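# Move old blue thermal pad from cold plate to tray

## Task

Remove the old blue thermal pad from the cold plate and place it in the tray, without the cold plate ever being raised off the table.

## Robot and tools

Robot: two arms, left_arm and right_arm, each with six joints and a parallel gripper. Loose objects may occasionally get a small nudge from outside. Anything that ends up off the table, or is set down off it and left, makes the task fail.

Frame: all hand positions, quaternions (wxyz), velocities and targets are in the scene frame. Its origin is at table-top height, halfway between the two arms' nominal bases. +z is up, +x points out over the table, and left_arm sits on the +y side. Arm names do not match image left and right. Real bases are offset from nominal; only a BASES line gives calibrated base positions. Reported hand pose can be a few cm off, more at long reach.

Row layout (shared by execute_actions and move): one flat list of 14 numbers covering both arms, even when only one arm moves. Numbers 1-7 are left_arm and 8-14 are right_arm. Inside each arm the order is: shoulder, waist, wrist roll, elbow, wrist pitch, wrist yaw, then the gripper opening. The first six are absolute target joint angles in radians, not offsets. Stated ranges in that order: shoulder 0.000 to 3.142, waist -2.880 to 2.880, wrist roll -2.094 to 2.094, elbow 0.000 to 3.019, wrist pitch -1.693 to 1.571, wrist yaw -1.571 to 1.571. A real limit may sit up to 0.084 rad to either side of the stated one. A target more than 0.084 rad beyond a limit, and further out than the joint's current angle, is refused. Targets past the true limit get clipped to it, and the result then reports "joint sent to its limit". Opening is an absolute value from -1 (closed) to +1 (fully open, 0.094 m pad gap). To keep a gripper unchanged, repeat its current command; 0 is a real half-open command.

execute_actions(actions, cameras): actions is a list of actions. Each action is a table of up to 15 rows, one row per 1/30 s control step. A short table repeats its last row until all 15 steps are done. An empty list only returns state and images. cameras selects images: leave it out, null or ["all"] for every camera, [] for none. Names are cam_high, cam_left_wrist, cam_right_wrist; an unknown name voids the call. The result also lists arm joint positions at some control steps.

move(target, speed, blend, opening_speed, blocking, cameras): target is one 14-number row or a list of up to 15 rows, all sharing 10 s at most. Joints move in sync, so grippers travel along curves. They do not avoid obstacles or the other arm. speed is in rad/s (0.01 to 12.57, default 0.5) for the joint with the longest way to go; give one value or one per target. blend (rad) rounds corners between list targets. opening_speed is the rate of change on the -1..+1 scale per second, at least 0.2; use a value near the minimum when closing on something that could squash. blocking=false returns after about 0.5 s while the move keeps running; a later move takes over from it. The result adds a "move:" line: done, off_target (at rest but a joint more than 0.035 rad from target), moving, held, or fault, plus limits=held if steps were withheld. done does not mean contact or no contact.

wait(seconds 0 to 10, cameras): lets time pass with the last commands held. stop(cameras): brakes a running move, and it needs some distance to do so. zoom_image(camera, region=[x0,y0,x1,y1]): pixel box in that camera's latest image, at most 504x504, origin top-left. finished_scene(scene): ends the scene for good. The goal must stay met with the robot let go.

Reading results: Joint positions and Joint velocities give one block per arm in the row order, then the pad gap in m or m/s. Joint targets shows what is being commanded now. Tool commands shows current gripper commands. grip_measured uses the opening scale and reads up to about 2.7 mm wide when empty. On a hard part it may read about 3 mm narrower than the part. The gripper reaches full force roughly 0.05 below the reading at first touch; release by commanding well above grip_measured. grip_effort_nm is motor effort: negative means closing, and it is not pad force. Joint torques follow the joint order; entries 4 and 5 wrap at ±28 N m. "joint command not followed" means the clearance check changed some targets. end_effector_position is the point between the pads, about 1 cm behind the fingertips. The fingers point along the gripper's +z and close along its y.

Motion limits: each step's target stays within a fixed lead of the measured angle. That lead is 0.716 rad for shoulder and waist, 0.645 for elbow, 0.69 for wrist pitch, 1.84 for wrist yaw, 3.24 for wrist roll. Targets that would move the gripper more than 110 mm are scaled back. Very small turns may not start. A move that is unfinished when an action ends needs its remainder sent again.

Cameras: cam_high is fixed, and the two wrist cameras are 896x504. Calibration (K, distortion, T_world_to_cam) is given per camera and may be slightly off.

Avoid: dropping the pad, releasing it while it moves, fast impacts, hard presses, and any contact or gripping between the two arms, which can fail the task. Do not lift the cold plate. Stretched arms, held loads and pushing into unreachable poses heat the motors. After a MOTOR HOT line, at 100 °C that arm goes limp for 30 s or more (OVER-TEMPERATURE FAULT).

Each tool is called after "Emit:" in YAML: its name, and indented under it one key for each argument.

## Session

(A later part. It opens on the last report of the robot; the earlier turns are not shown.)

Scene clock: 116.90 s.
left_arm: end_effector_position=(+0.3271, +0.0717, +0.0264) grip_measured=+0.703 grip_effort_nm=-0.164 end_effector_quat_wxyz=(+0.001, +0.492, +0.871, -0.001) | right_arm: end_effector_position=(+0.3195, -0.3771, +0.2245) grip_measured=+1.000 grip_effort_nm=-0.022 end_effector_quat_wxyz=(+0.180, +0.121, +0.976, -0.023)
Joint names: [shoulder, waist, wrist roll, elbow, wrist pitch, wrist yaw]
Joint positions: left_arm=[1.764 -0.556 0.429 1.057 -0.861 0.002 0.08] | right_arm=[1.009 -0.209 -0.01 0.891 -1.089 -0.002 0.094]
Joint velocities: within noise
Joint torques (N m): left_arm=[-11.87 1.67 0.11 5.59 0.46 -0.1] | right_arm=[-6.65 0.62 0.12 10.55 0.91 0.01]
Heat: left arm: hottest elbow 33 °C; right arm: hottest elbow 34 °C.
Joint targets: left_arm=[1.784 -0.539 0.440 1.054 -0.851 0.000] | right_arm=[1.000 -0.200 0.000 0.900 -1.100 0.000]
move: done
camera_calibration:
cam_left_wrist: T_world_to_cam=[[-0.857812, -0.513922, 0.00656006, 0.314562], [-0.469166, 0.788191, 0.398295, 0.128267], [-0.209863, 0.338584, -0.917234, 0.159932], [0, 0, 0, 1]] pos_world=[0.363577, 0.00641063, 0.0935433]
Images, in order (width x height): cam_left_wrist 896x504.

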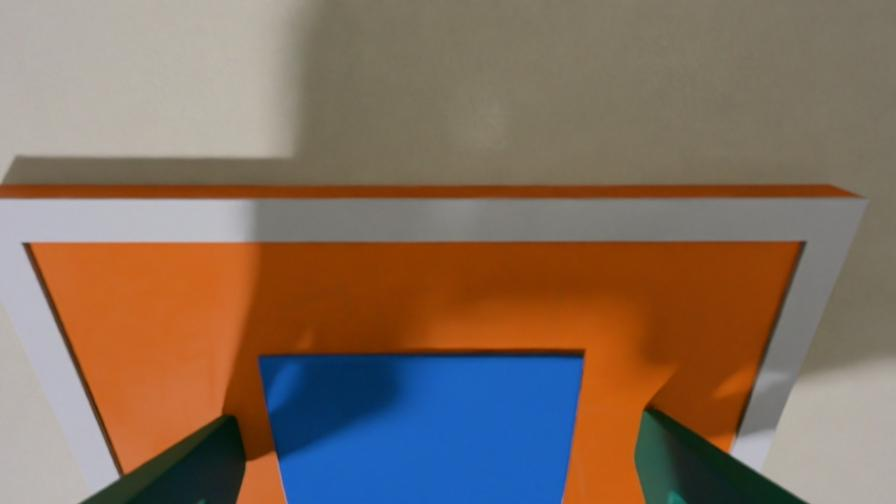

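Emit:
move:
  target: [1.7895, -0.534, 0.44, 1.053, -0.846, 0.0, 0.7, 1.0, -0.2, 0.0, 0.9, -1.1, 0.0, 1.0]
  speed: 0.1
  cameras: ["cam_left_wrist"]

Scene clock: 118.33 s.
left_arm: end_effector_position=(+0.3290, +0.0729, +0.0263) grip_measured=+0.703 grip_effort_nm=-0.173 end_effector_quat_wxyz=(+0.003, +0.490, +0.872, -0.001) | right_arm: end_effector_position=(+0.3195, -0.3771, +0.2245) grip_measured=+1.000 grip_effort_nm=-0.027 end_effector_quat_wxyz=(+0.180, +0.121, +0.976, -0.023)
Joint names: [shoulder, waist, wrist roll, elbow, wrist pitch, wrist yaw]
Joint positions: left_arm=[1.765 -0.551 0.429 1.057 -0.857 0.002 0.08] | right_arm=[1.009 -0.209 -0.01 0.891 -1.089 -0.002 0.094]
Joint velocities: within noise
Joint torques (N m): left_arm=[-11.52 1.61 0.11 5.52 0.59 -0.11] | right_arm=[-6.65 0.67 0.12 10.56 0.91 0.01]
Heat: left arm: hottest elbow 32 °C; right arm: hottest elbow 34 °C.
Joint targets: left_arm=[1.790 -0.534 0.440 1.053 -0.846 0.000] | right_arm=[1.000 -0.200 0.000 0.900 -1.100 0.000]
move: done
camera_calibration:
cam_left_wrist: T_world_to_cam=[[-0.855495, -0.517788, 0.00497179, 0.316468], [-0.473972, 0.786897, 0.395151, 0.130082], [-0.208516, 0.335693, -0.918603, 0.159617], [0, 0, 0, 1]] pos_world=[0.365675, 0.00792005, 0.0936487]
Images, in order (width x height): cam_left_wrist 896x504.

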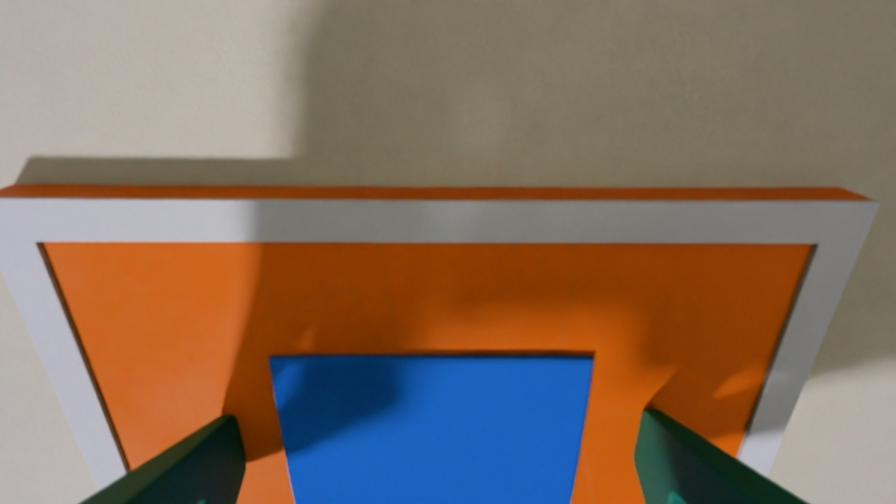

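Emit:
move:
  target: [1.7895, -0.534, 0.44, 1.053, -0.846, 0.0, 0.35, 1.0, -0.2, 0.0, 0.9, -1.1, 0.0, 1.0]
  speed: 0.1
  opening_speed: 0.3
  cameras: ["cam_left_wrist"]

Scene clock: 120.97 s.
left_arm: end_effector_position=(+0.3297, +0.0732, +0.0263) grip_measured=+0.354 grip_effort_nm=-0.178 end_effector_quat_wxyz=(+0.004, +0.489, +0.872, -0.001) | right_arm: end_effector_position=(+0.3195, -0.3771, +0.2245) grip_measured=+1.000 grip_effort_nm=-0.027 end_effector_quat_wxyz=(+0.180, +0.121, +0.976, -0.023)
Joint names: [shoulder, waist, wrist roll, elbow, wrist pitch, wrist yaw]
Joint positions: left_arm=[1.765 -0.55 0.429 1.057 -0.856 0.002 0.064] | right_arm=[1.009 -0.209 -0.01 0.891 -1.089 -0.002 0.094]
Joint velocities: within noise
Joint torques (N m): left_arm=[-11.58 1.55 0.12 5.53 0.54 -0.11] | right_arm=[-6.65 0.67 0.12 10.54 0.9 0.01]
Heat: left arm: hottest elbow 32 °C; right arm: hottest elbow 34 °C.
Joint targets: left_arm=[1.790 -0.534 0.440 1.053 -0.846 0.000] | right_arm=[1.000 -0.200 0.000 0.900 -1.100 0.000]
move: done
camera_calibration:
cam_left_wrist: T_world_to_cam=[[-0.854684, -0.51913, 0.00434081, 0.3171], [-0.475706, 0.786486, 0.393883, 0.130734], [-0.20789, 0.33458, -0.91915, 0.159518], [0, 0, 0, 1]] pos_world=[0.366373, 0.00842376, 0.0937509]
Images, in order (width x height): cam_left_wrist 896x504.

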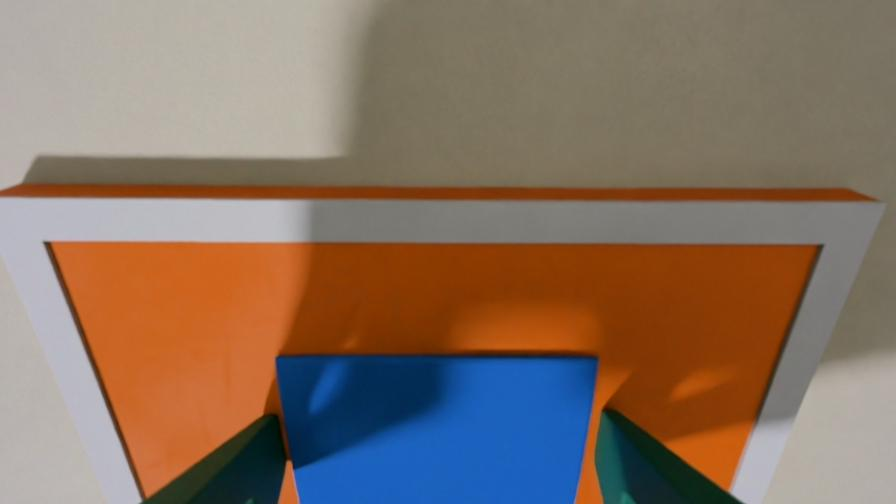

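Emit:
move:
  target: [1.7895, -0.534, 0.44, 1.053, -0.846, 0.0, 0.22, 1.0, -0.2, 0.0, 0.9, -1.1, 0.0, 1.0]
  speed: 0.1
  opening_speed: 0.2
  cameras: ["cam_left_wrist"]

Emit:
zoom_image:
  camera: "cam_left_wrist"
  region: [220, 320, 660, 504]

Scene clock: 122.67 s.
left_arm: end_effector_position=(+0.3297, +0.0732, +0.0263) grip_measured=+0.224 grip_effort_nm=-0.198 end_effector_quat_wxyz=(+0.004, +0.489, +0.872, -0.001) | right_arm: end_effector_position=(+0.3195, -0.3771, +0.2245) grip_measured=+1.000 grip_effort_nm=-0.017 end_effector_quat_wxyz=(+0.180, +0.121, +0.976, -0.023)
Joint names: [shoulder, waist, wrist roll, elbow, wrist pitch, wrist yaw]
Joint positions: left_arm=[1.765 -0.55 0.429 1.057 -0.856 0.002 0.058] | right_arm=[1.009 -0.209 -0.01 0.891 -1.089 -0.002 0.094]
Joint velocities: within noise
Joint torques (N m): left_arm=[-11.46 1.49 0.11 5.53 0.51 -0.11] | right_arm=[-6.59 0.62 0.12 10.56 0.91 0.01]
Heat: left arm: hottest elbow 32 °C; right arm: hottest elbow 34 °C.
Joint targets: left_arm=[1.790 -0.534 0.440 1.053 -0.846 0.000] | right_arm=[1.000 -0.200 0.000 0.900 -1.100 0.000]
move: done
camera_calibration:
cam_left_wrist: T_world_to_cam=[[-0.854684, -0.51913, 0.00434081, 0.3171], [-0.475706, 0.786486, 0.393883, 0.130734], [-0.20789, 0.33458, -0.91915, 0.159518], [0, 0, 0, 1]] pos_world=[0.366373, 0.00842376, 0.0937509]
Images, in order (width x height): cam_left_wrist 896x504.

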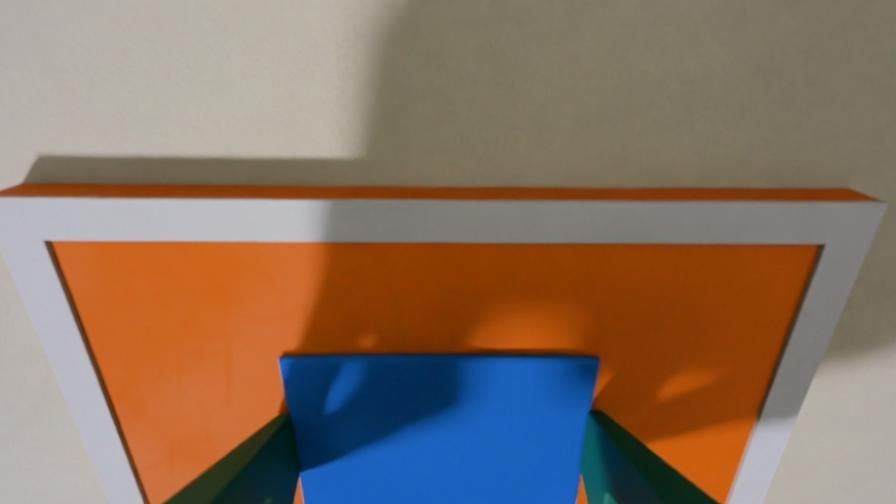

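Scaled by 1.145 from the camera's 896x504 image, which has a finer 1280x720 frame.

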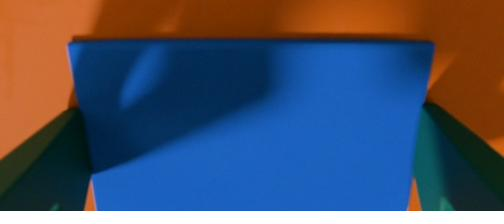

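Emit:
move:
  target: [1.7895, -0.534, 0.44, 1.053, -0.846, 0.0, 0.14, 1.0, -0.2, 0.0, 0.9, -1.1, 0.0, 1.0]
  speed: 0.1
  opening_speed: 0.2
  cameras: ["cam_left_wrist"]

Emit:
zoom_image:
  camera: "cam_left_wrist"
  region: [220, 320, 660, 504]

Scene clock: 124.17 s.
left_arm: end_effector_position=(+0.3299, +0.0733, +0.0263) grip_measured=+0.145 grip_effort_nm=-0.266 end_effector_quat_wxyz=(+0.004, +0.489, +0.872, -0.001) | right_arm: end_effector_position=(+0.3195, -0.3771, +0.2245) grip_measured=+1.000 grip_effort_nm=-0.027 end_effector_quat_wxyz=(+0.180, +0.121, +0.976, -0.023)
Joint names: [shoulder, waist, wrist roll, elbow, wrist pitch, wrist yaw]
Joint positions: left_arm=[1.765 -0.549 0.429 1.057 -0.855 0.002 0.054] | right_arm=[1.009 -0.209 -0.01 0.891 -1.089 -0.002 0.094]
Joint velocities: within noise
Joint torques (N m): left_arm=[-11.58 1.49 0.11 5.52 0.51 -0.11] | right_arm=[-6.59 0.67 0.12 10.55 0.91 0.01]
Heat: left arm: hottest elbow 32 °C; right arm: hottest elbow 34 °C.
Joint targets: left_arm=[1.790 -0.534 0.440 1.053 -0.846 0.000] | right_arm=[1.000 -0.200 0.000 0.900 -1.100 0.000]
move: done
camera_calibration:
cam_left_wrist: T_world_to_cam=[[-0.854502, -0.519432, 0.0041687, 0.317274], [-0.476118, 0.786406, 0.393544, 0.130933], [-0.207698, 0.334299, -0.919296, 0.159472], [0, 0, 0, 1]] pos_world=[0.366573, 0.00852471, 0.0937515]
Images, in order (width x height): cam_left_wrist 896x504.

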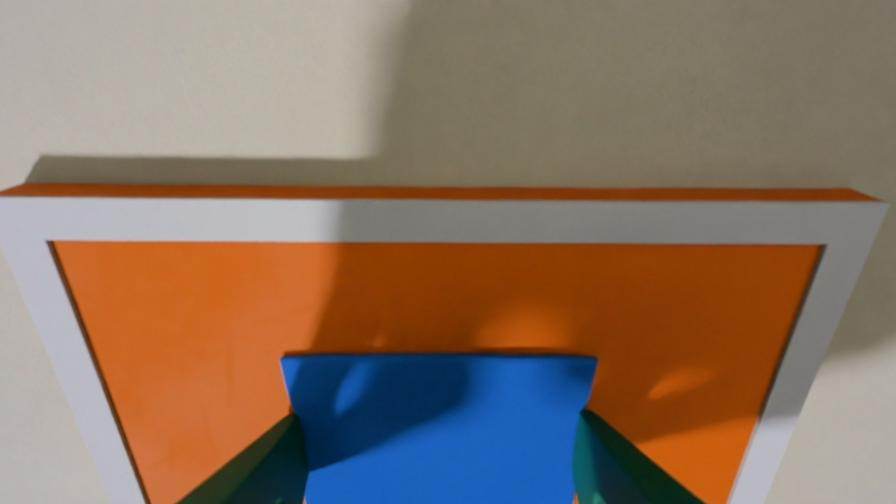

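Scaled by 1.145 from the camera's 896x504 image, which has a finer 1280x720 frame.

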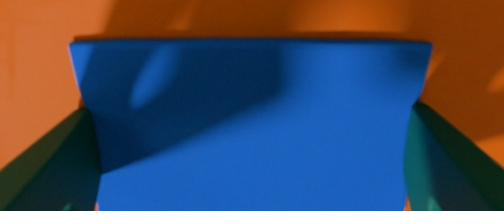

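Emit:
move:
  target: [1.7895, -0.534, 0.44, 1.053, -0.846, 0.0, 0.05, 1.0, -0.2, 0.0, 0.9, -1.1, 0.0, 1.0]
  speed: 0.1
  opening_speed: 0.2
  cameras: ["cam_left_wrist"]

Emit:
zoom_image:
  camera: "cam_left_wrist"
  region: [220, 320, 660, 504]

Scene clock: 126.60 s.
left_arm: end_effector_position=(+0.3299, +0.0733, +0.0263) grip_measured=+0.057 grip_effort_nm=-0.344 end_effector_quat_wxyz=(+0.004, +0.489, +0.872, -0.001) | right_arm: end_effector_position=(+0.3195, -0.3771, +0.2245) grip_measured=+1.000 grip_effort_nm=-0.022 end_effector_quat_wxyz=(+0.180, +0.121, +0.976, -0.023)
Joint names: [shoulder, waist, wrist roll, elbow, wrist pitch, wrist yaw]
Joint positions: left_arm=[1.765 -0.549 0.429 1.057 -0.855 0.002 0.05] | right_arm=[1.009 -0.209 -0.01 0.891 -1.089 -0.002 0.094]
Joint velocities: within noise
Joint torques (N m): left_arm=[-11.52 1.49 0.12 5.52 0.53 -0.11] | right_arm=[-6.71 0.67 0.12 10.55 0.9 0.01]
Heat: left arm: hottest elbow 32 °C; right arm: hottest elbow 34 °C.
Joint targets: left_arm=[1.790 -0.534 0.440 1.053 -0.846 0.000] | right_arm=[1.000 -0.200 0.000 0.900 -1.100 0.000]
move: done
camera_calibration:
cam_left_wrist: T_world_to_cam=[[-0.854502, -0.519432, 0.0041687, 0.317274], [-0.476118, 0.786406, 0.393544, 0.130933], [-0.207698, 0.334299, -0.919296, 0.159472], [0, 0, 0, 1]] pos_world=[0.366573, 0.00852471, 0.0937515]
Images, in order (width x height): cam_left_wrist 896x504.

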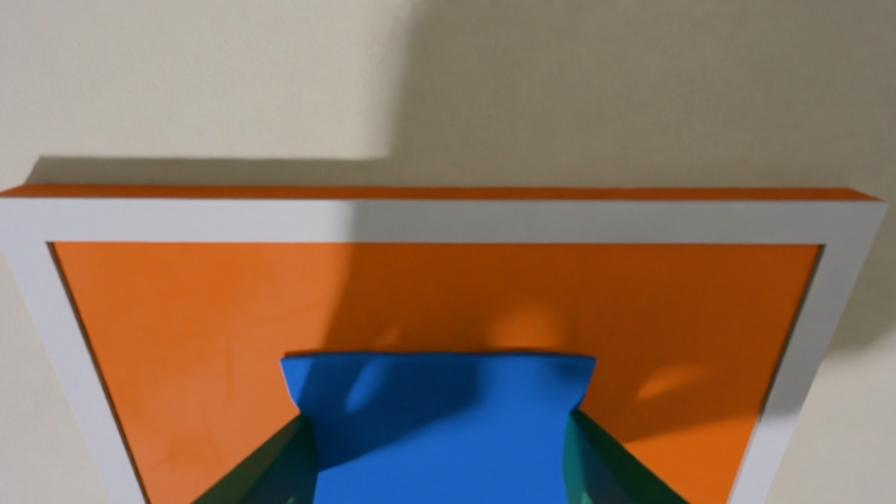

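Scaled by 1.145 from the camera's 896x504 image, which has a finer 1280x720 frame.

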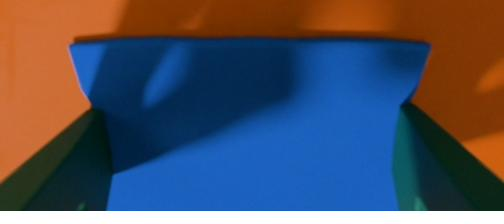

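Emit:
move:
  target: [1.7895, -0.534, 0.44, 1.053, -0.846, 0.0, -0.06, 1.0, -0.2, 0.0, 0.9, -1.1, 0.0, 1.0]
  speed: 0.1
  opening_speed: 0.2
  cameras: ["cam_left_wrist"]

Emit:
zoom_image:
  camera: "cam_left_wrist"
  region: [220, 320, 660, 504]

Scene clock: 129.33 s.
left_arm: end_effector_position=(+0.3299, +0.0732, +0.0263) grip_measured=-0.054 grip_effort_nm=-0.305 end_effector_quat_wxyz=(+0.004, +0.489, +0.872, -0.001) | right_arm: end_effector_position=(+0.3195, -0.3771, +0.2245) grip_measured=+1.000 grip_effort_nm=-0.017 end_effector_quat_wxyz=(+0.180, +0.121, +0.976, -0.023)
Joint names: [shoulder, waist, wrist roll, elbow, wrist pitch, wrist yaw]
Joint positions: left_arm=[1.765 -0.549 0.429 1.057 -0.855 0.002 0.044] | right_arm=[1.009 -0.209 -0.01 0.891 -1.089 -0.002 0.094]
Joint velocities: within noise
Joint torques (N m): left_arm=[-11.58 1.49 0.11 5.53 0.51 -0.12] | right_arm=[-6.65 0.67 0.12 10.55 0.91 0.01]
Heat: left arm: hottest elbow 32 °C; right arm: hottest elbow 34 °C.
Joint targets: left_arm=[1.790 -0.534 0.440 1.053 -0.846 0.000] | right_arm=[1.000 -0.200 0.000 0.900 -1.100 0.000]
move: done
camera_calibration:
cam_left_wrist: T_world_to_cam=[[-0.854498, -0.519435, 0.00452293, 0.317241], [-0.476041, 0.786536, 0.393378, 0.130918], [-0.207892, 0.333987, -0.919366, 0.159553], [0, 0, 0, 1]] pos_world=[0.366574, 0.00852595, 0.093752]
Images, in order (width x height): cam_left_wrist 896x504.

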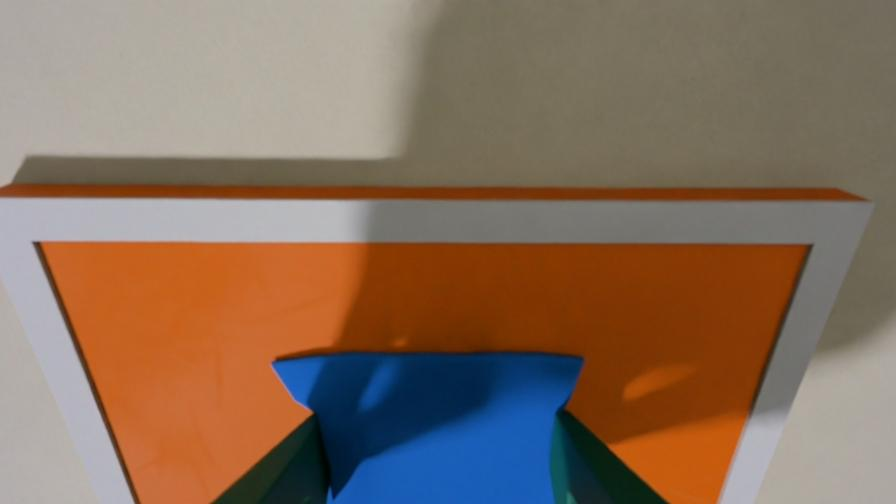

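Scaled by 1.145 from the camera's 896x504 image, which has a finer 1280x720 frame.

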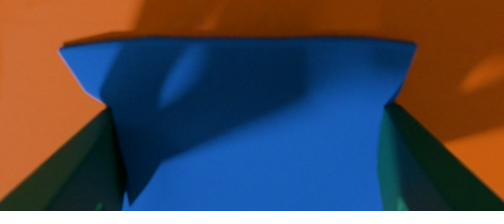

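Emit:
zoom_image:
  camera: "cam_left_wrist"
  region: [260, 400, 400, 504]

Emit:
zoom_image:
  camera: "cam_high"
  region: [410, 270, 510, 350]

Scaled by 3.600 from the camera's 896x504 image, which has a finer 1280x720 frame.

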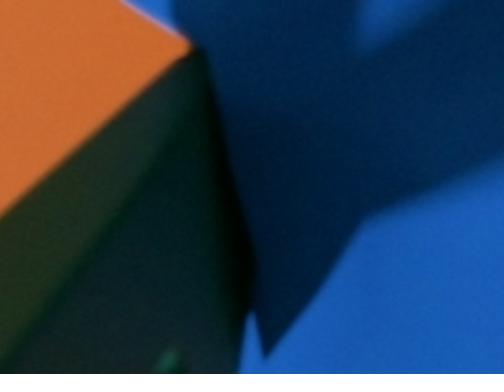

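This scene's latest camera images include none from cam_high. They are from: cam_left_wrist. cam_high's image comes with the result of a call that names it in "cameras".

Emit:
move:
  target: [1.7895, -0.534, 0.44, 1.053, -0.846, 0.0, -0.06, 0.48, 0.855, 0.0, 0.14, -0.08, 0.0, -0.5]
  speed: 1.0
  cameras: ["cam_high", "cam_right_wrist", "cam_left_wrist"]

Scene clock: 139.20 s.
left_arm: end_effector_position=(+0.3299, +0.0732, +0.0263) grip_measured=-0.055 grip_effort_nm=-0.300 end_effector_quat_wxyz=(+0.004, +0.489, +0.872, -0.001) | right_arm: end_effector_position=(+0.1964, -0.0747, +0.1428) grip_measured=-0.498 grip_effort_nm=-0.110 end_effector_quat_wxyz=(+0.491, -0.333, +0.779, +0.205)
Joint names: [shoulder, waist, wrist roll, elbow, wrist pitch, wrist yaw]
Joint positions: left_arm=[1.765 -0.549 0.429 1.057 -0.855 0.002 0.044] | right_arm=[0.492 0.845 -0.01 0.141 -0.099 -0.002 0.024]
Joint velocities: within noise
Joint torques (N m): left_arm=[-11.52 1.49 0.11 5.52 0.51 -0.12] | right_arm=[-1.03 0.79 0.11 10.1 3.03 0]
Heat: left arm: hottest elbow 32 °C; right arm: hottest elbow 34 °C.
Joint targets: left_arm=[1.790 -0.534 0.440 1.053 -0.846 0.000] | right_arm=[0.480 0.855 0.000 0.140 -0.080 0.000]
move: done
camera_calibration:
cam_left_wrist: T_world_to_cam=[[-0.854498, -0.519435, 0.00452293, 0.317241], [-0.476041, 0.786536, 0.393378, 0.130918], [-0.207892, 0.333987, -0.919366, 0.159553], [0, 0, 0, 1]] pos_world=[0.366574, 0.00852595, 0.093752]
cam_right_wrist: T_world_to_cam=[[0.721738, -0.692056, -0.0123415, -0.190379], [-0.531938, -0.543168, -0.649623, 0.19798], [0.442872, 0.475423, -0.760156, 0.14327], [0, 0, 0, 1]] pos_world=[0.179266, -0.0923302, 0.23517]

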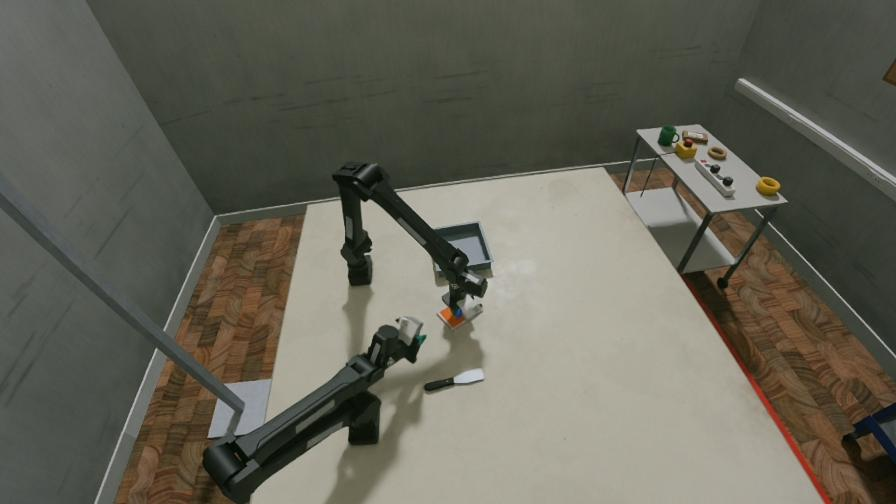

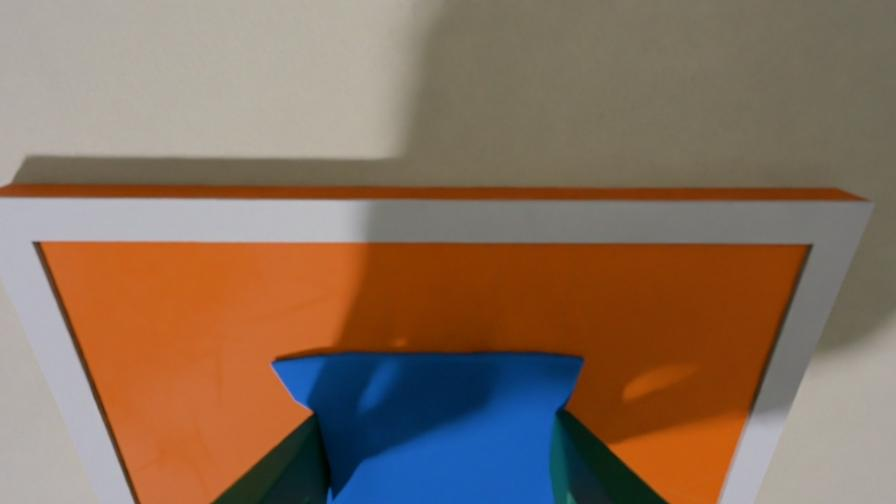

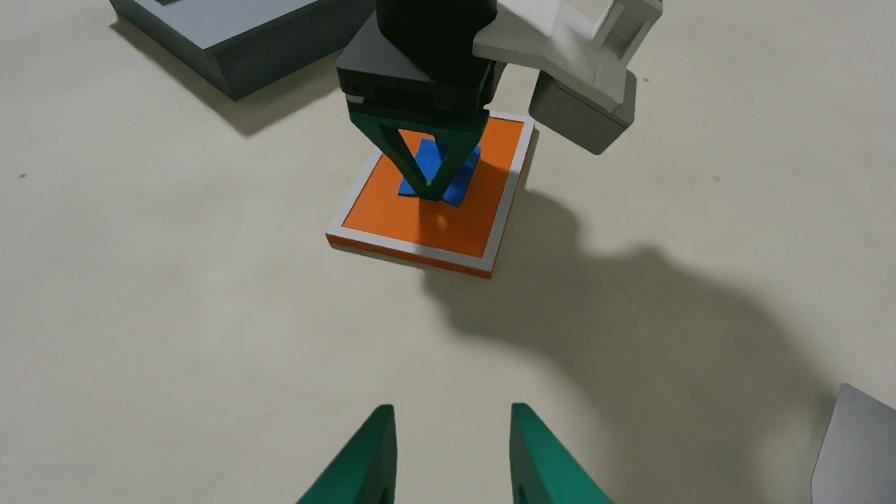

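Emit:
zoom_image:
  camera: "cam_right_wrist"
  region: [310, 90, 560, 290]

Emit:
zoom_image:
  camera: "cam_right_wrist"
  region: [385, 120, 495, 220]

Scaled by 2.016 from the camera's 896x504 image, which has a finer 1280x720 frame.

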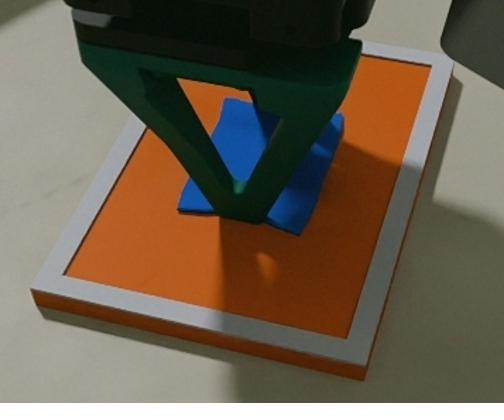

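Scaled by 4.582 from the camera's 896x504 image, which has a finer 1280x720 frame.

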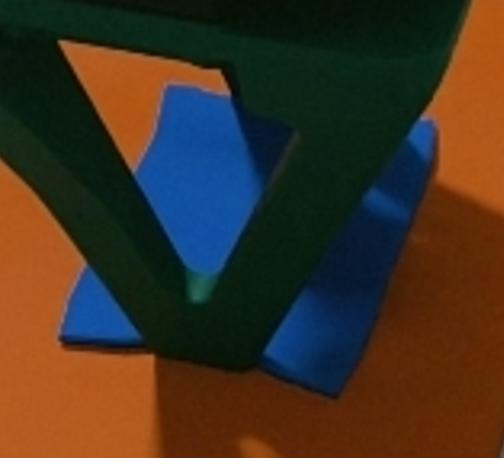

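Emit:
move:
  target: [1.7895, -0.534, 0.44, 1.053, -0.846, 0.0, -0.2, 0.48, 0.855, 0.0, 0.14, -0.08, 0.0, -0.5]
  speed: 0.1
  opening_speed: 0.2
  cameras: ["cam_right_wrist", "cam_left_wrist"]

Emit:
zoom_image:
  camera: "cam_right_wrist"
  region: [310, 90, 560, 290]

Scene clock: 161.70 s.
left_arm: end_effector_position=(+0.3303, +0.0734, +0.0263) grip_measured=-0.194 grip_effort_nm=-0.305 end_effector_quat_wxyz=(+0.004, +0.489, +0.872, -0.001) | right_arm: end_effector_position=(+0.1965, -0.0746, +0.1431) grip_measured=-0.498 grip_effort_nm=-0.105 end_effector_quat_wxyz=(+0.491, -0.333, +0.778, +0.205)
Joint names: [shoulder, waist, wrist roll, elbow, wrist pitch, wrist yaw]
Joint positions: left_arm=[1.765 -0.549 0.429 1.057 -0.854 0.001 0.038] | right_arm=[0.492 0.845 -0.01 0.141 -0.098 -0.002 0.024]
Joint velocities: within noise
Joint torques (N m): left_arm=[-11.58 1.44 0.11 5.53 0.46 -0.09] | right_arm=[-0.97 0.73 0.11 10.11 2.97 0]
Heat: left arm: hottest elbow 31 °C; right arm: hottest elbow 34 °C.
Joint targets: left_arm=[1.790 -0.534 0.440 1.053 -0.846 0.000] | right_arm=[0.480 0.855 0.000 0.140 -0.080 0.000]
move: done
camera_calibration:
cam_left_wrist: T_world_to_cam=[[-0.854317, -0.519743, 0.00303922, 0.31762], [-0.476932, 0.786243, 0.392884, 0.131317], [-0.206588, 0.334198, -0.919583, 0.159213], [0, 0, 0, 1]] pos_world=[0.366869, 0.00862495, 0.093852]
cam_right_wrist: T_world_to_cam=[[0.721748, -0.692046, -0.0123181, -0.190383], [-0.531432, -0.542663, -0.650459, 0.198263], [0.443463, 0.476014, -0.759441, 0.143203], [0, 0, 0, 1]] pos_world=[0.179266, -0.0923306, 0.235371]
Images, in order (width x height): cam_left_wrist 896x504, cam_right_wrist 896x504.

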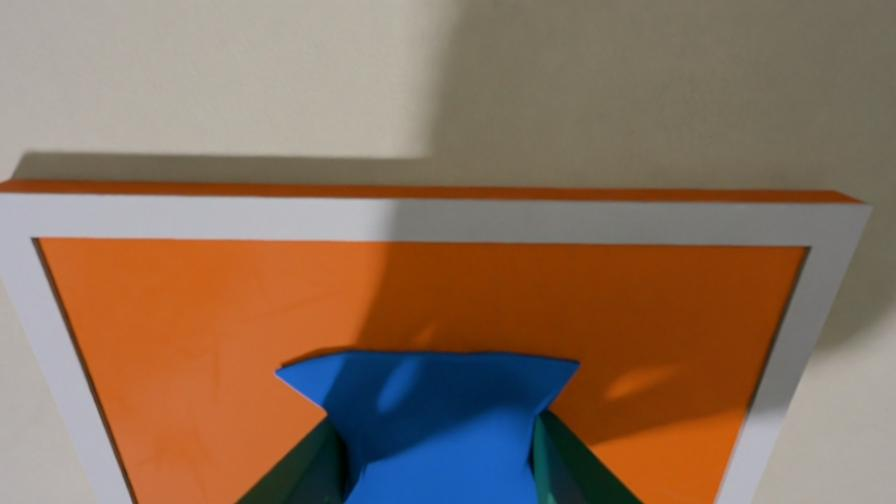

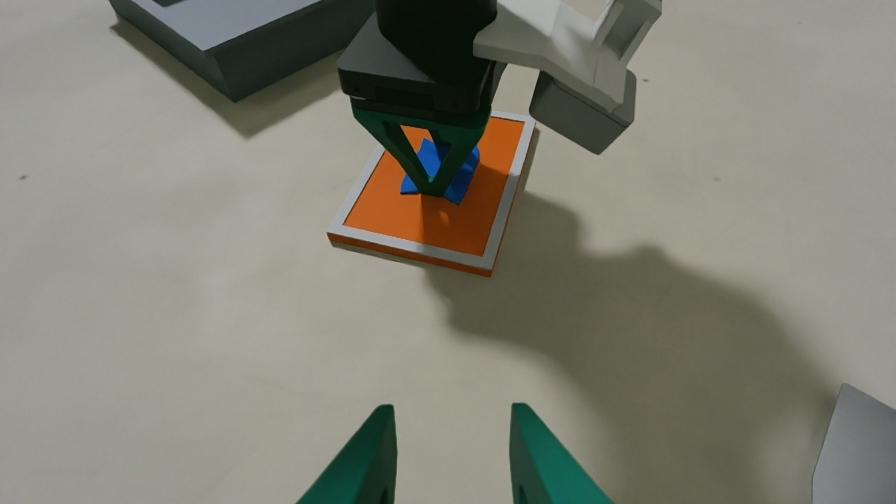

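Scaled by 2.016 from the camera's 896x504 image, which has a finer 1280x720 frame.

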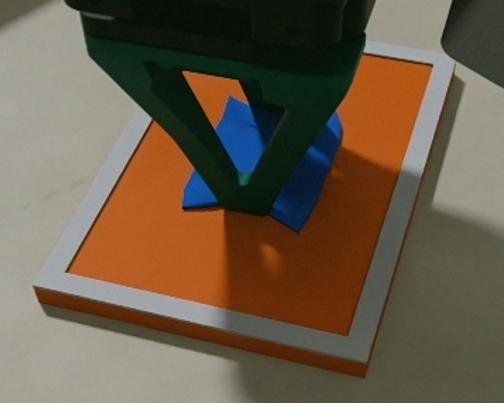

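Emit:
move:
  target: [1.744, -0.534, 0.44, 1.053, -0.846, 0.0, -0.2, 0.48, 0.855, 0.0, 0.14, -0.08, 0.0, -0.5]
  speed: 0.05
  cameras: ["cam_right_wrist", "cam_left_wrist"]

Emit:
zoom_image:
  camera: "cam_right_wrist"
  region: [310, 90, 560, 290]

Scene clock: 163.90 s.
left_arm: end_effector_position=(+0.3298, +0.0737, +0.0270) grip_measured=-0.195 grip_effort_nm=-0.286 end_effector_quat_wxyz=(+0.005, +0.489, +0.872, -0.001) | right_arm: end_effector_position=(+0.1965, -0.0746, +0.1431) grip_measured=-0.498 grip_effort_nm=-0.100 end_effector_quat_wxyz=(+0.491, -0.333, +0.778, +0.205)
Joint names: [shoulder, waist, wrist roll, elbow, wrist pitch, wrist yaw]
Joint positions: left_arm=[1.761 -0.549 0.429 1.054 -0.853 0.001 0.038] | right_arm=[0.492 0.845 -0.01 0.141 -0.098 -0.002 0.024]
Joint velocities: within noise
Joint torques (N m): left_arm=[-14.56 1.44 0.11 5.7 0.43 -0.08] | right_arm=[-1.03 0.73 0.11 10.1 2.97 0]
Heat: left arm: hottest elbow 31 °C; right arm: hottest elbow 34 °C.
Joint targets: left_arm=[1.744 -0.534 0.440 1.053 -0.846 0.000] | right_arm=[0.480 0.855 0.000 0.140 -0.080 0.000]
move: done
camera_calibration:
cam_left_wrist: T_world_to_cam=[[-0.854294, -0.519785, 0.00218503, 0.317468], [-0.477621, 0.78664, 0.39125, 0.130846], [-0.205085, 0.333199, -0.920282, 0.159236], [0, 0, 0, 1]] pos_world=[0.366363, 0.0090289, 0.0946547]
cam_right_wrist: T_world_to_cam=[[0.721748, -0.692046, -0.0123181, -0.190383], [-0.531432, -0.542663, -0.650459, 0.198263], [0.443463, 0.476014, -0.759441, 0.143203], [0, 0, 0, 1]] pos_world=[0.179266, -0.0923306, 0.235371]
Images, in order (width x height): cam_left_wrist 896x504, cam_right_wrist 896x504.

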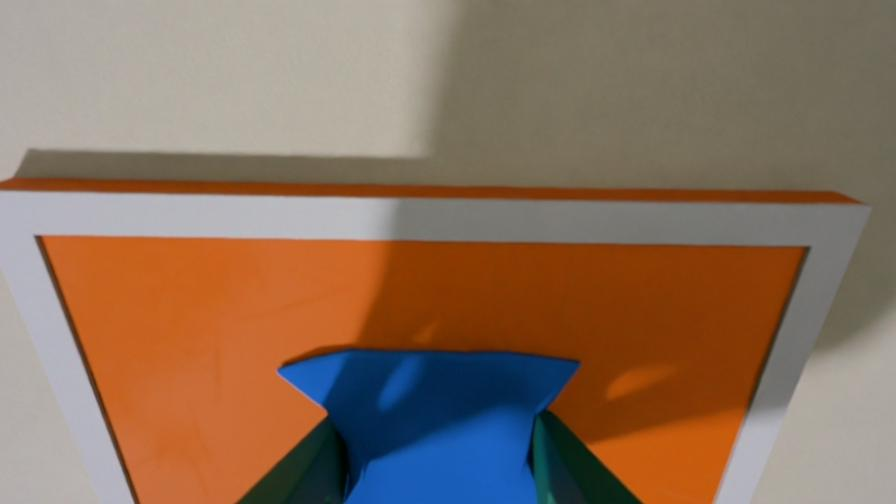

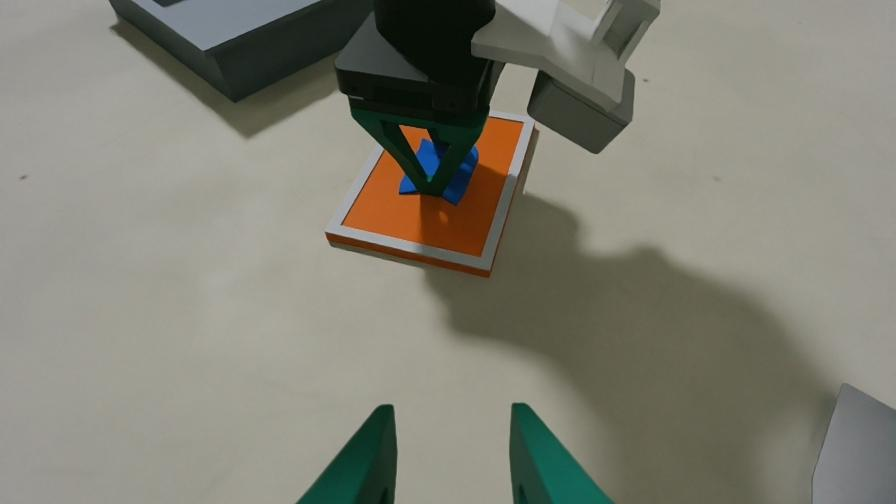

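Scaled by 2.016 from the camera's 896x504 image, which has a finer 1280x720 frame.

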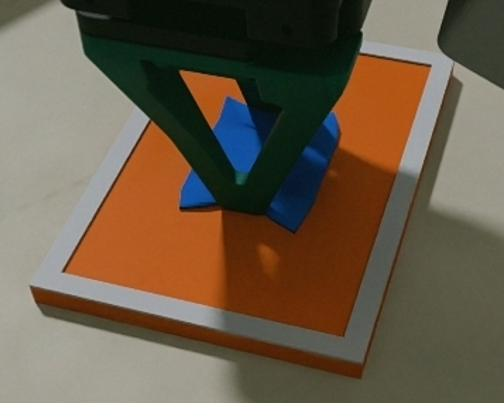

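Emit:
move:
  target: [1.737, -0.534, 0.44, 1.06, -0.846, 0.0, -0.2, 0.48, 0.855, 0.0, 0.14, -0.08, 0.0, -0.5]
  speed: 0.05
  cameras: ["cam_right_wrist", "cam_left_wrist"]

Emit:
zoom_image:
  camera: "cam_right_wrist"
  region: [310, 90, 560, 290]

Scene clock: 166.80 s.
left_arm: end_effector_position=(+0.3299, +0.0737, +0.0273) grip_measured=-0.195 grip_effort_nm=-0.281 end_effector_quat_wxyz=(+0.006, +0.489, +0.872, -0.001) | right_arm: end_effector_position=(+0.1965, -0.0746, +0.1431) grip_measured=-0.498 grip_effort_nm=-0.105 end_effector_quat_wxyz=(+0.491, -0.333, +0.778, +0.205)
Joint names: [shoulder, waist, wrist roll, elbow, wrist pitch, wrist yaw]
Joint positions: left_arm=[1.76 -0.549 0.429 1.054 -0.853 0.001 0.038] | right_arm=[0.492 0.845 -0.01 0.141 -0.098 -0.002 0.024]
Joint velocities: within noise
Joint torques (N m): left_arm=[-15.03 1.49 0.11 6.2 0.42 -0.09] | right_arm=[-1.03 0.73 0.11 10.1 2.99 0]
Heat: left arm: hottest elbow 31 °C; right arm: hottest elbow 34 °C.
Joint targets: left_arm=[1.737 -0.534 0.440 1.060 -0.846 0.000] | right_arm=[0.480 0.855 0.000 0.140 -0.080 0.000]
move: done
camera_calibration:
cam_left_wrist: T_world_to_cam=[[-0.854309, -0.519762, 0.00195724, 0.317493], [-0.477813, 0.78683, 0.390632, 0.130814], [-0.204576, 0.332785, -0.920545, 0.159446], [0, 0, 0, 1]] pos_world=[0.366361, 0.00903055, 0.0950558]
cam_right_wrist: T_world_to_cam=[[0.721748, -0.692046, -0.0123181, -0.190383], [-0.531432, -0.542663, -0.650459, 0.198263], [0.443463, 0.476014, -0.759441, 0.143203], [0, 0, 0, 1]] pos_world=[0.179266, -0.0923306, 0.235371]
Images, in order (width x height): cam_left_wrist 896x504, cam_right_wrist 896x504.

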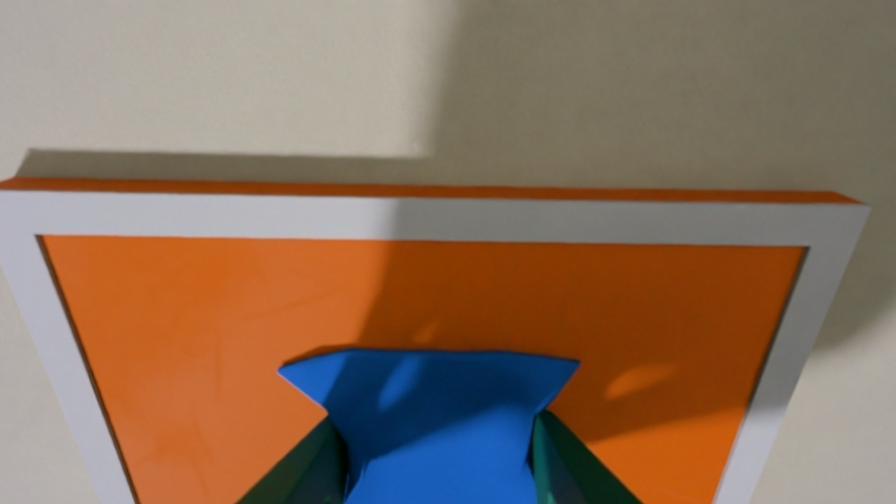

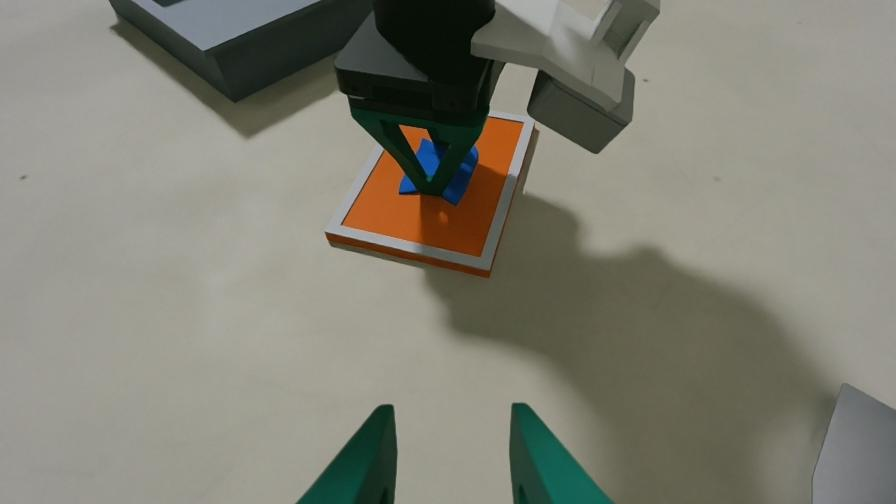

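Scaled by 2.016 from the camera's 896x504 image, which has a finer 1280x720 frame.

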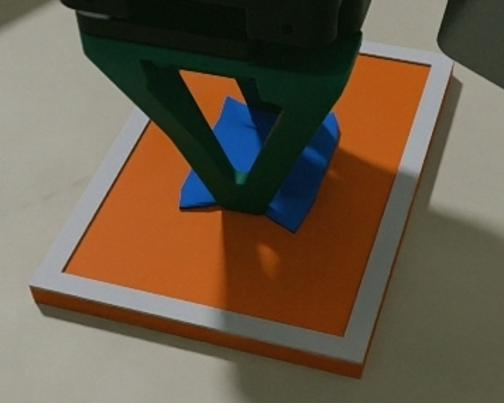

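Emit:
move:
  target: [1.73, -0.534, 0.44, 1.07, -0.85, 0.0, -0.2, 0.48, 0.855, 0.0, 0.14, -0.08, 0.0, -0.5]
  speed: 0.05
  cameras: ["cam_right_wrist", "cam_left_wrist"]

Emit:
zoom_image:
  camera: "cam_right_wrist"
  region: [310, 90, 560, 290]

Scene clock: 168.70 s.
left_arm: end_effector_position=(+0.3307, +0.0733, +0.0301) grip_measured=-0.196 grip_effort_nm=-0.232 end_effector_quat_wxyz=(+0.009, +0.489, +0.872, -0.001) | right_arm: end_effector_position=(+0.1965, -0.0746, +0.1431) grip_measured=-0.498 grip_effort_nm=-0.105 end_effector_quat_wxyz=(+0.491, -0.333, +0.778, +0.205)
Joint names: [shoulder, waist, wrist roll, elbow, wrist pitch, wrist yaw]
Joint positions: left_arm=[1.754 -0.549 0.429 1.054 -0.853 0.001 0.038] | right_arm=[0.492 0.845 -0.01 0.141 -0.098 -0.002 0.024]
Joint velocities: within noise
Joint torques (N m): left_arm=[-15.03 1.49 0.11 6.94 0.25 -0.09] | right_arm=[-1.03 0.73 0.11 10.1 2.97 0]
Heat: left arm: hottest elbow 31 °C; right arm: hottest elbow 34 °C.
Joint targets: left_arm=[1.730 -0.534 0.440 1.070 -0.850 0.000] | right_arm=[0.480 0.855 0.000 0.140 -0.080 0.000]
move: done
camera_calibration:
cam_left_wrist: T_world_to_cam=[[-0.854096, -0.520115, -0.000762808, 0.318045], [-0.480225, 0.788027, 0.385223, 0.131265], [-0.199759, 0.329384, -0.922823, 0.161015], [0, 0, 0, 1]] pos_world=[0.366842, 0.00894387, 0.0982648]
cam_right_wrist: T_world_to_cam=[[0.721748, -0.692046, -0.0123181, -0.190383], [-0.531432, -0.542663, -0.650459, 0.198263], [0.443463, 0.476014, -0.759441, 0.143203], [0, 0, 0, 1]] pos_world=[0.179266, -0.0923306, 0.235371]
Images, in order (width x height): cam_left_wrist 896x504, cam_right_wrist 896x504.

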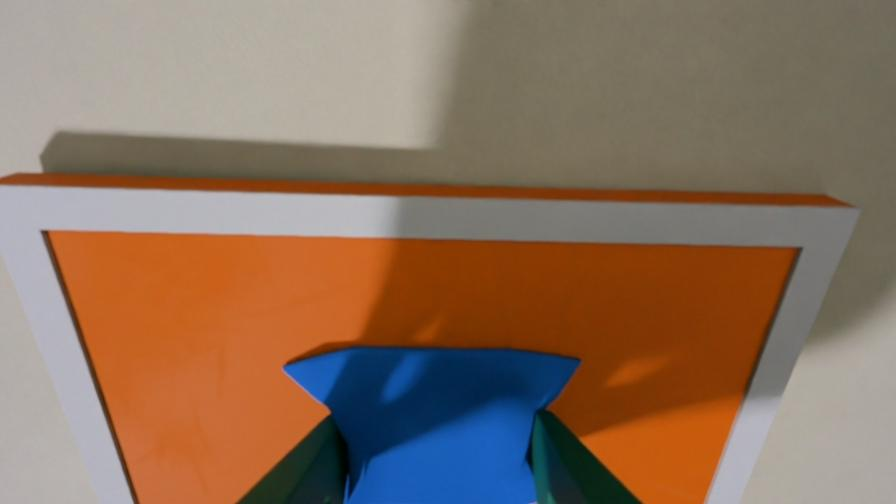

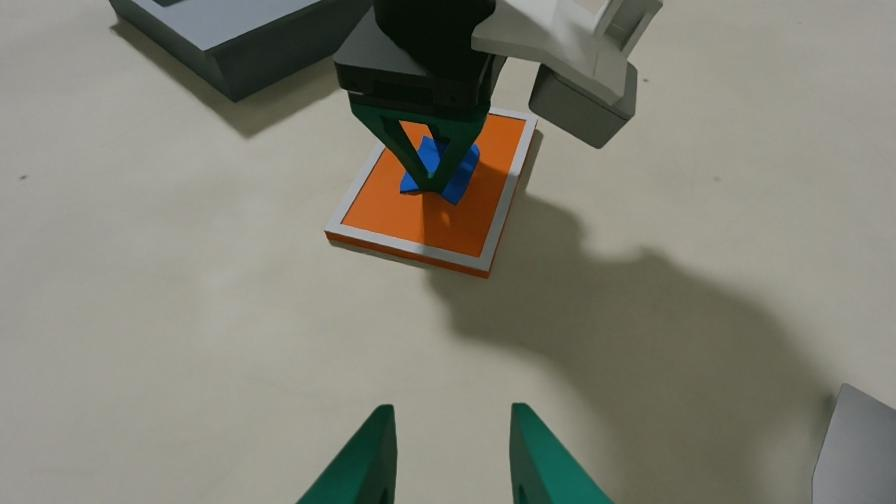

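Scaled by 2.016 from the camera's 896x504 image, which has a finer 1280x720 frame.

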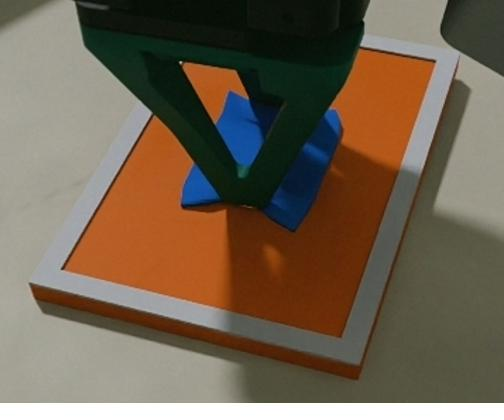

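Emit:
move:
  target: [1.782, -0.534, 0.44, 1.053, -0.85, 0.0, -0.2, 0.48, 0.855, 0.0, 0.14, -0.08, 0.0, -0.5]
  speed: 0.1
  cameras: ["cam_right_wrist", "cam_left_wrist"]

Emit:
zoom_image:
  camera: "cam_right_wrist"
  region: [310, 90, 560, 290]

Scene clock: 170.67 s.
left_arm: end_effector_position=(+0.3301, +0.0737, +0.0276) grip_measured=-0.196 grip_effort_nm=-0.232 end_effector_quat_wxyz=(+0.006, +0.489, +0.872, -0.001) | right_arm: end_effector_position=(+0.1965, -0.0746, +0.1431) grip_measured=-0.498 grip_effort_nm=-0.100 end_effector_quat_wxyz=(+0.491, -0.333, +0.778, +0.205)
Joint names: [shoulder, waist, wrist roll, elbow, wrist pitch, wrist yaw]
Joint positions: left_arm=[1.76 -0.549 0.429 1.054 -0.853 0.001 0.038] | right_arm=[0.492 0.845 -0.01 0.141 -0.098 -0.002 0.024]
Joint velocities: within noise
Joint torques (N m): left_arm=[-11.87 1.32 0.11 5.78 0.27 -0.09] | right_arm=[-1.03 0.73 0.11 10.13 2.99 0]
Heat: left arm: hottest elbow 31 °C; right arm: hottest elbow 34 °C.
Joint targets: left_arm=[1.782 -0.534 0.440 1.053 -0.850 0.000] | right_arm=[0.480 0.855 0.000 0.140 -0.080 0.000]
move: done
camera_calibration:
cam_left_wrist: T_world_to_cam=[[-0.854111, -0.520088, 0.00155195, 0.317683], [-0.478377, 0.786775, 0.390052, 0.130936], [-0.204082, 0.332405, -0.920792, 0.159668], [0, 0, 0, 1]] pos_world=[0.366559, 0.00913189, 0.0954567]
cam_right_wrist: T_world_to_cam=[[0.721748, -0.692046, -0.0123181, -0.190383], [-0.531432, -0.542663, -0.650459, 0.198263], [0.443463, 0.476014, -0.759441, 0.143203], [0, 0, 0, 1]] pos_world=[0.179266, -0.0923306, 0.235371]
Images, in order (width x height): cam_left_wrist 896x504, cam_right_wrist 896x504.

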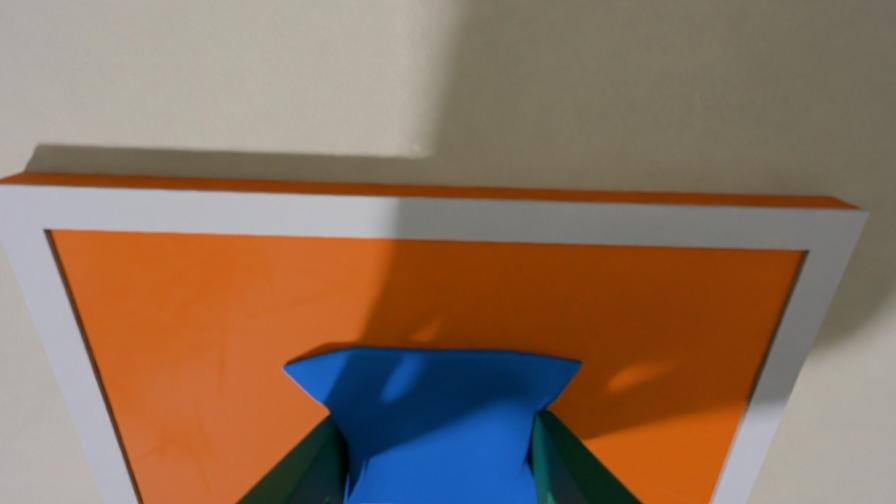

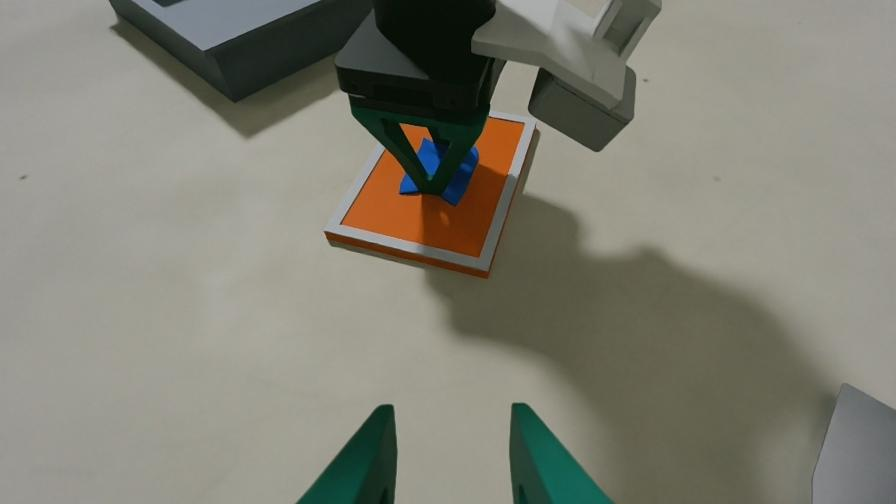

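Scaled by 2.016 from the camera's 896x504 image, which has a finer 1280x720 frame.

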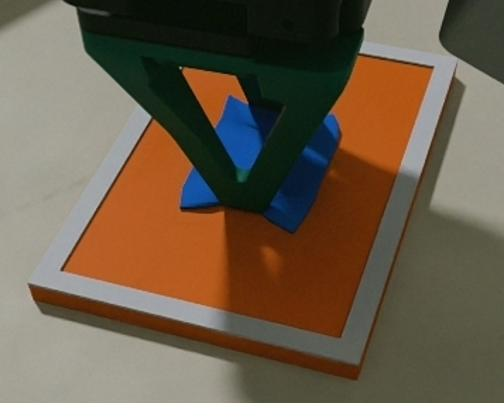

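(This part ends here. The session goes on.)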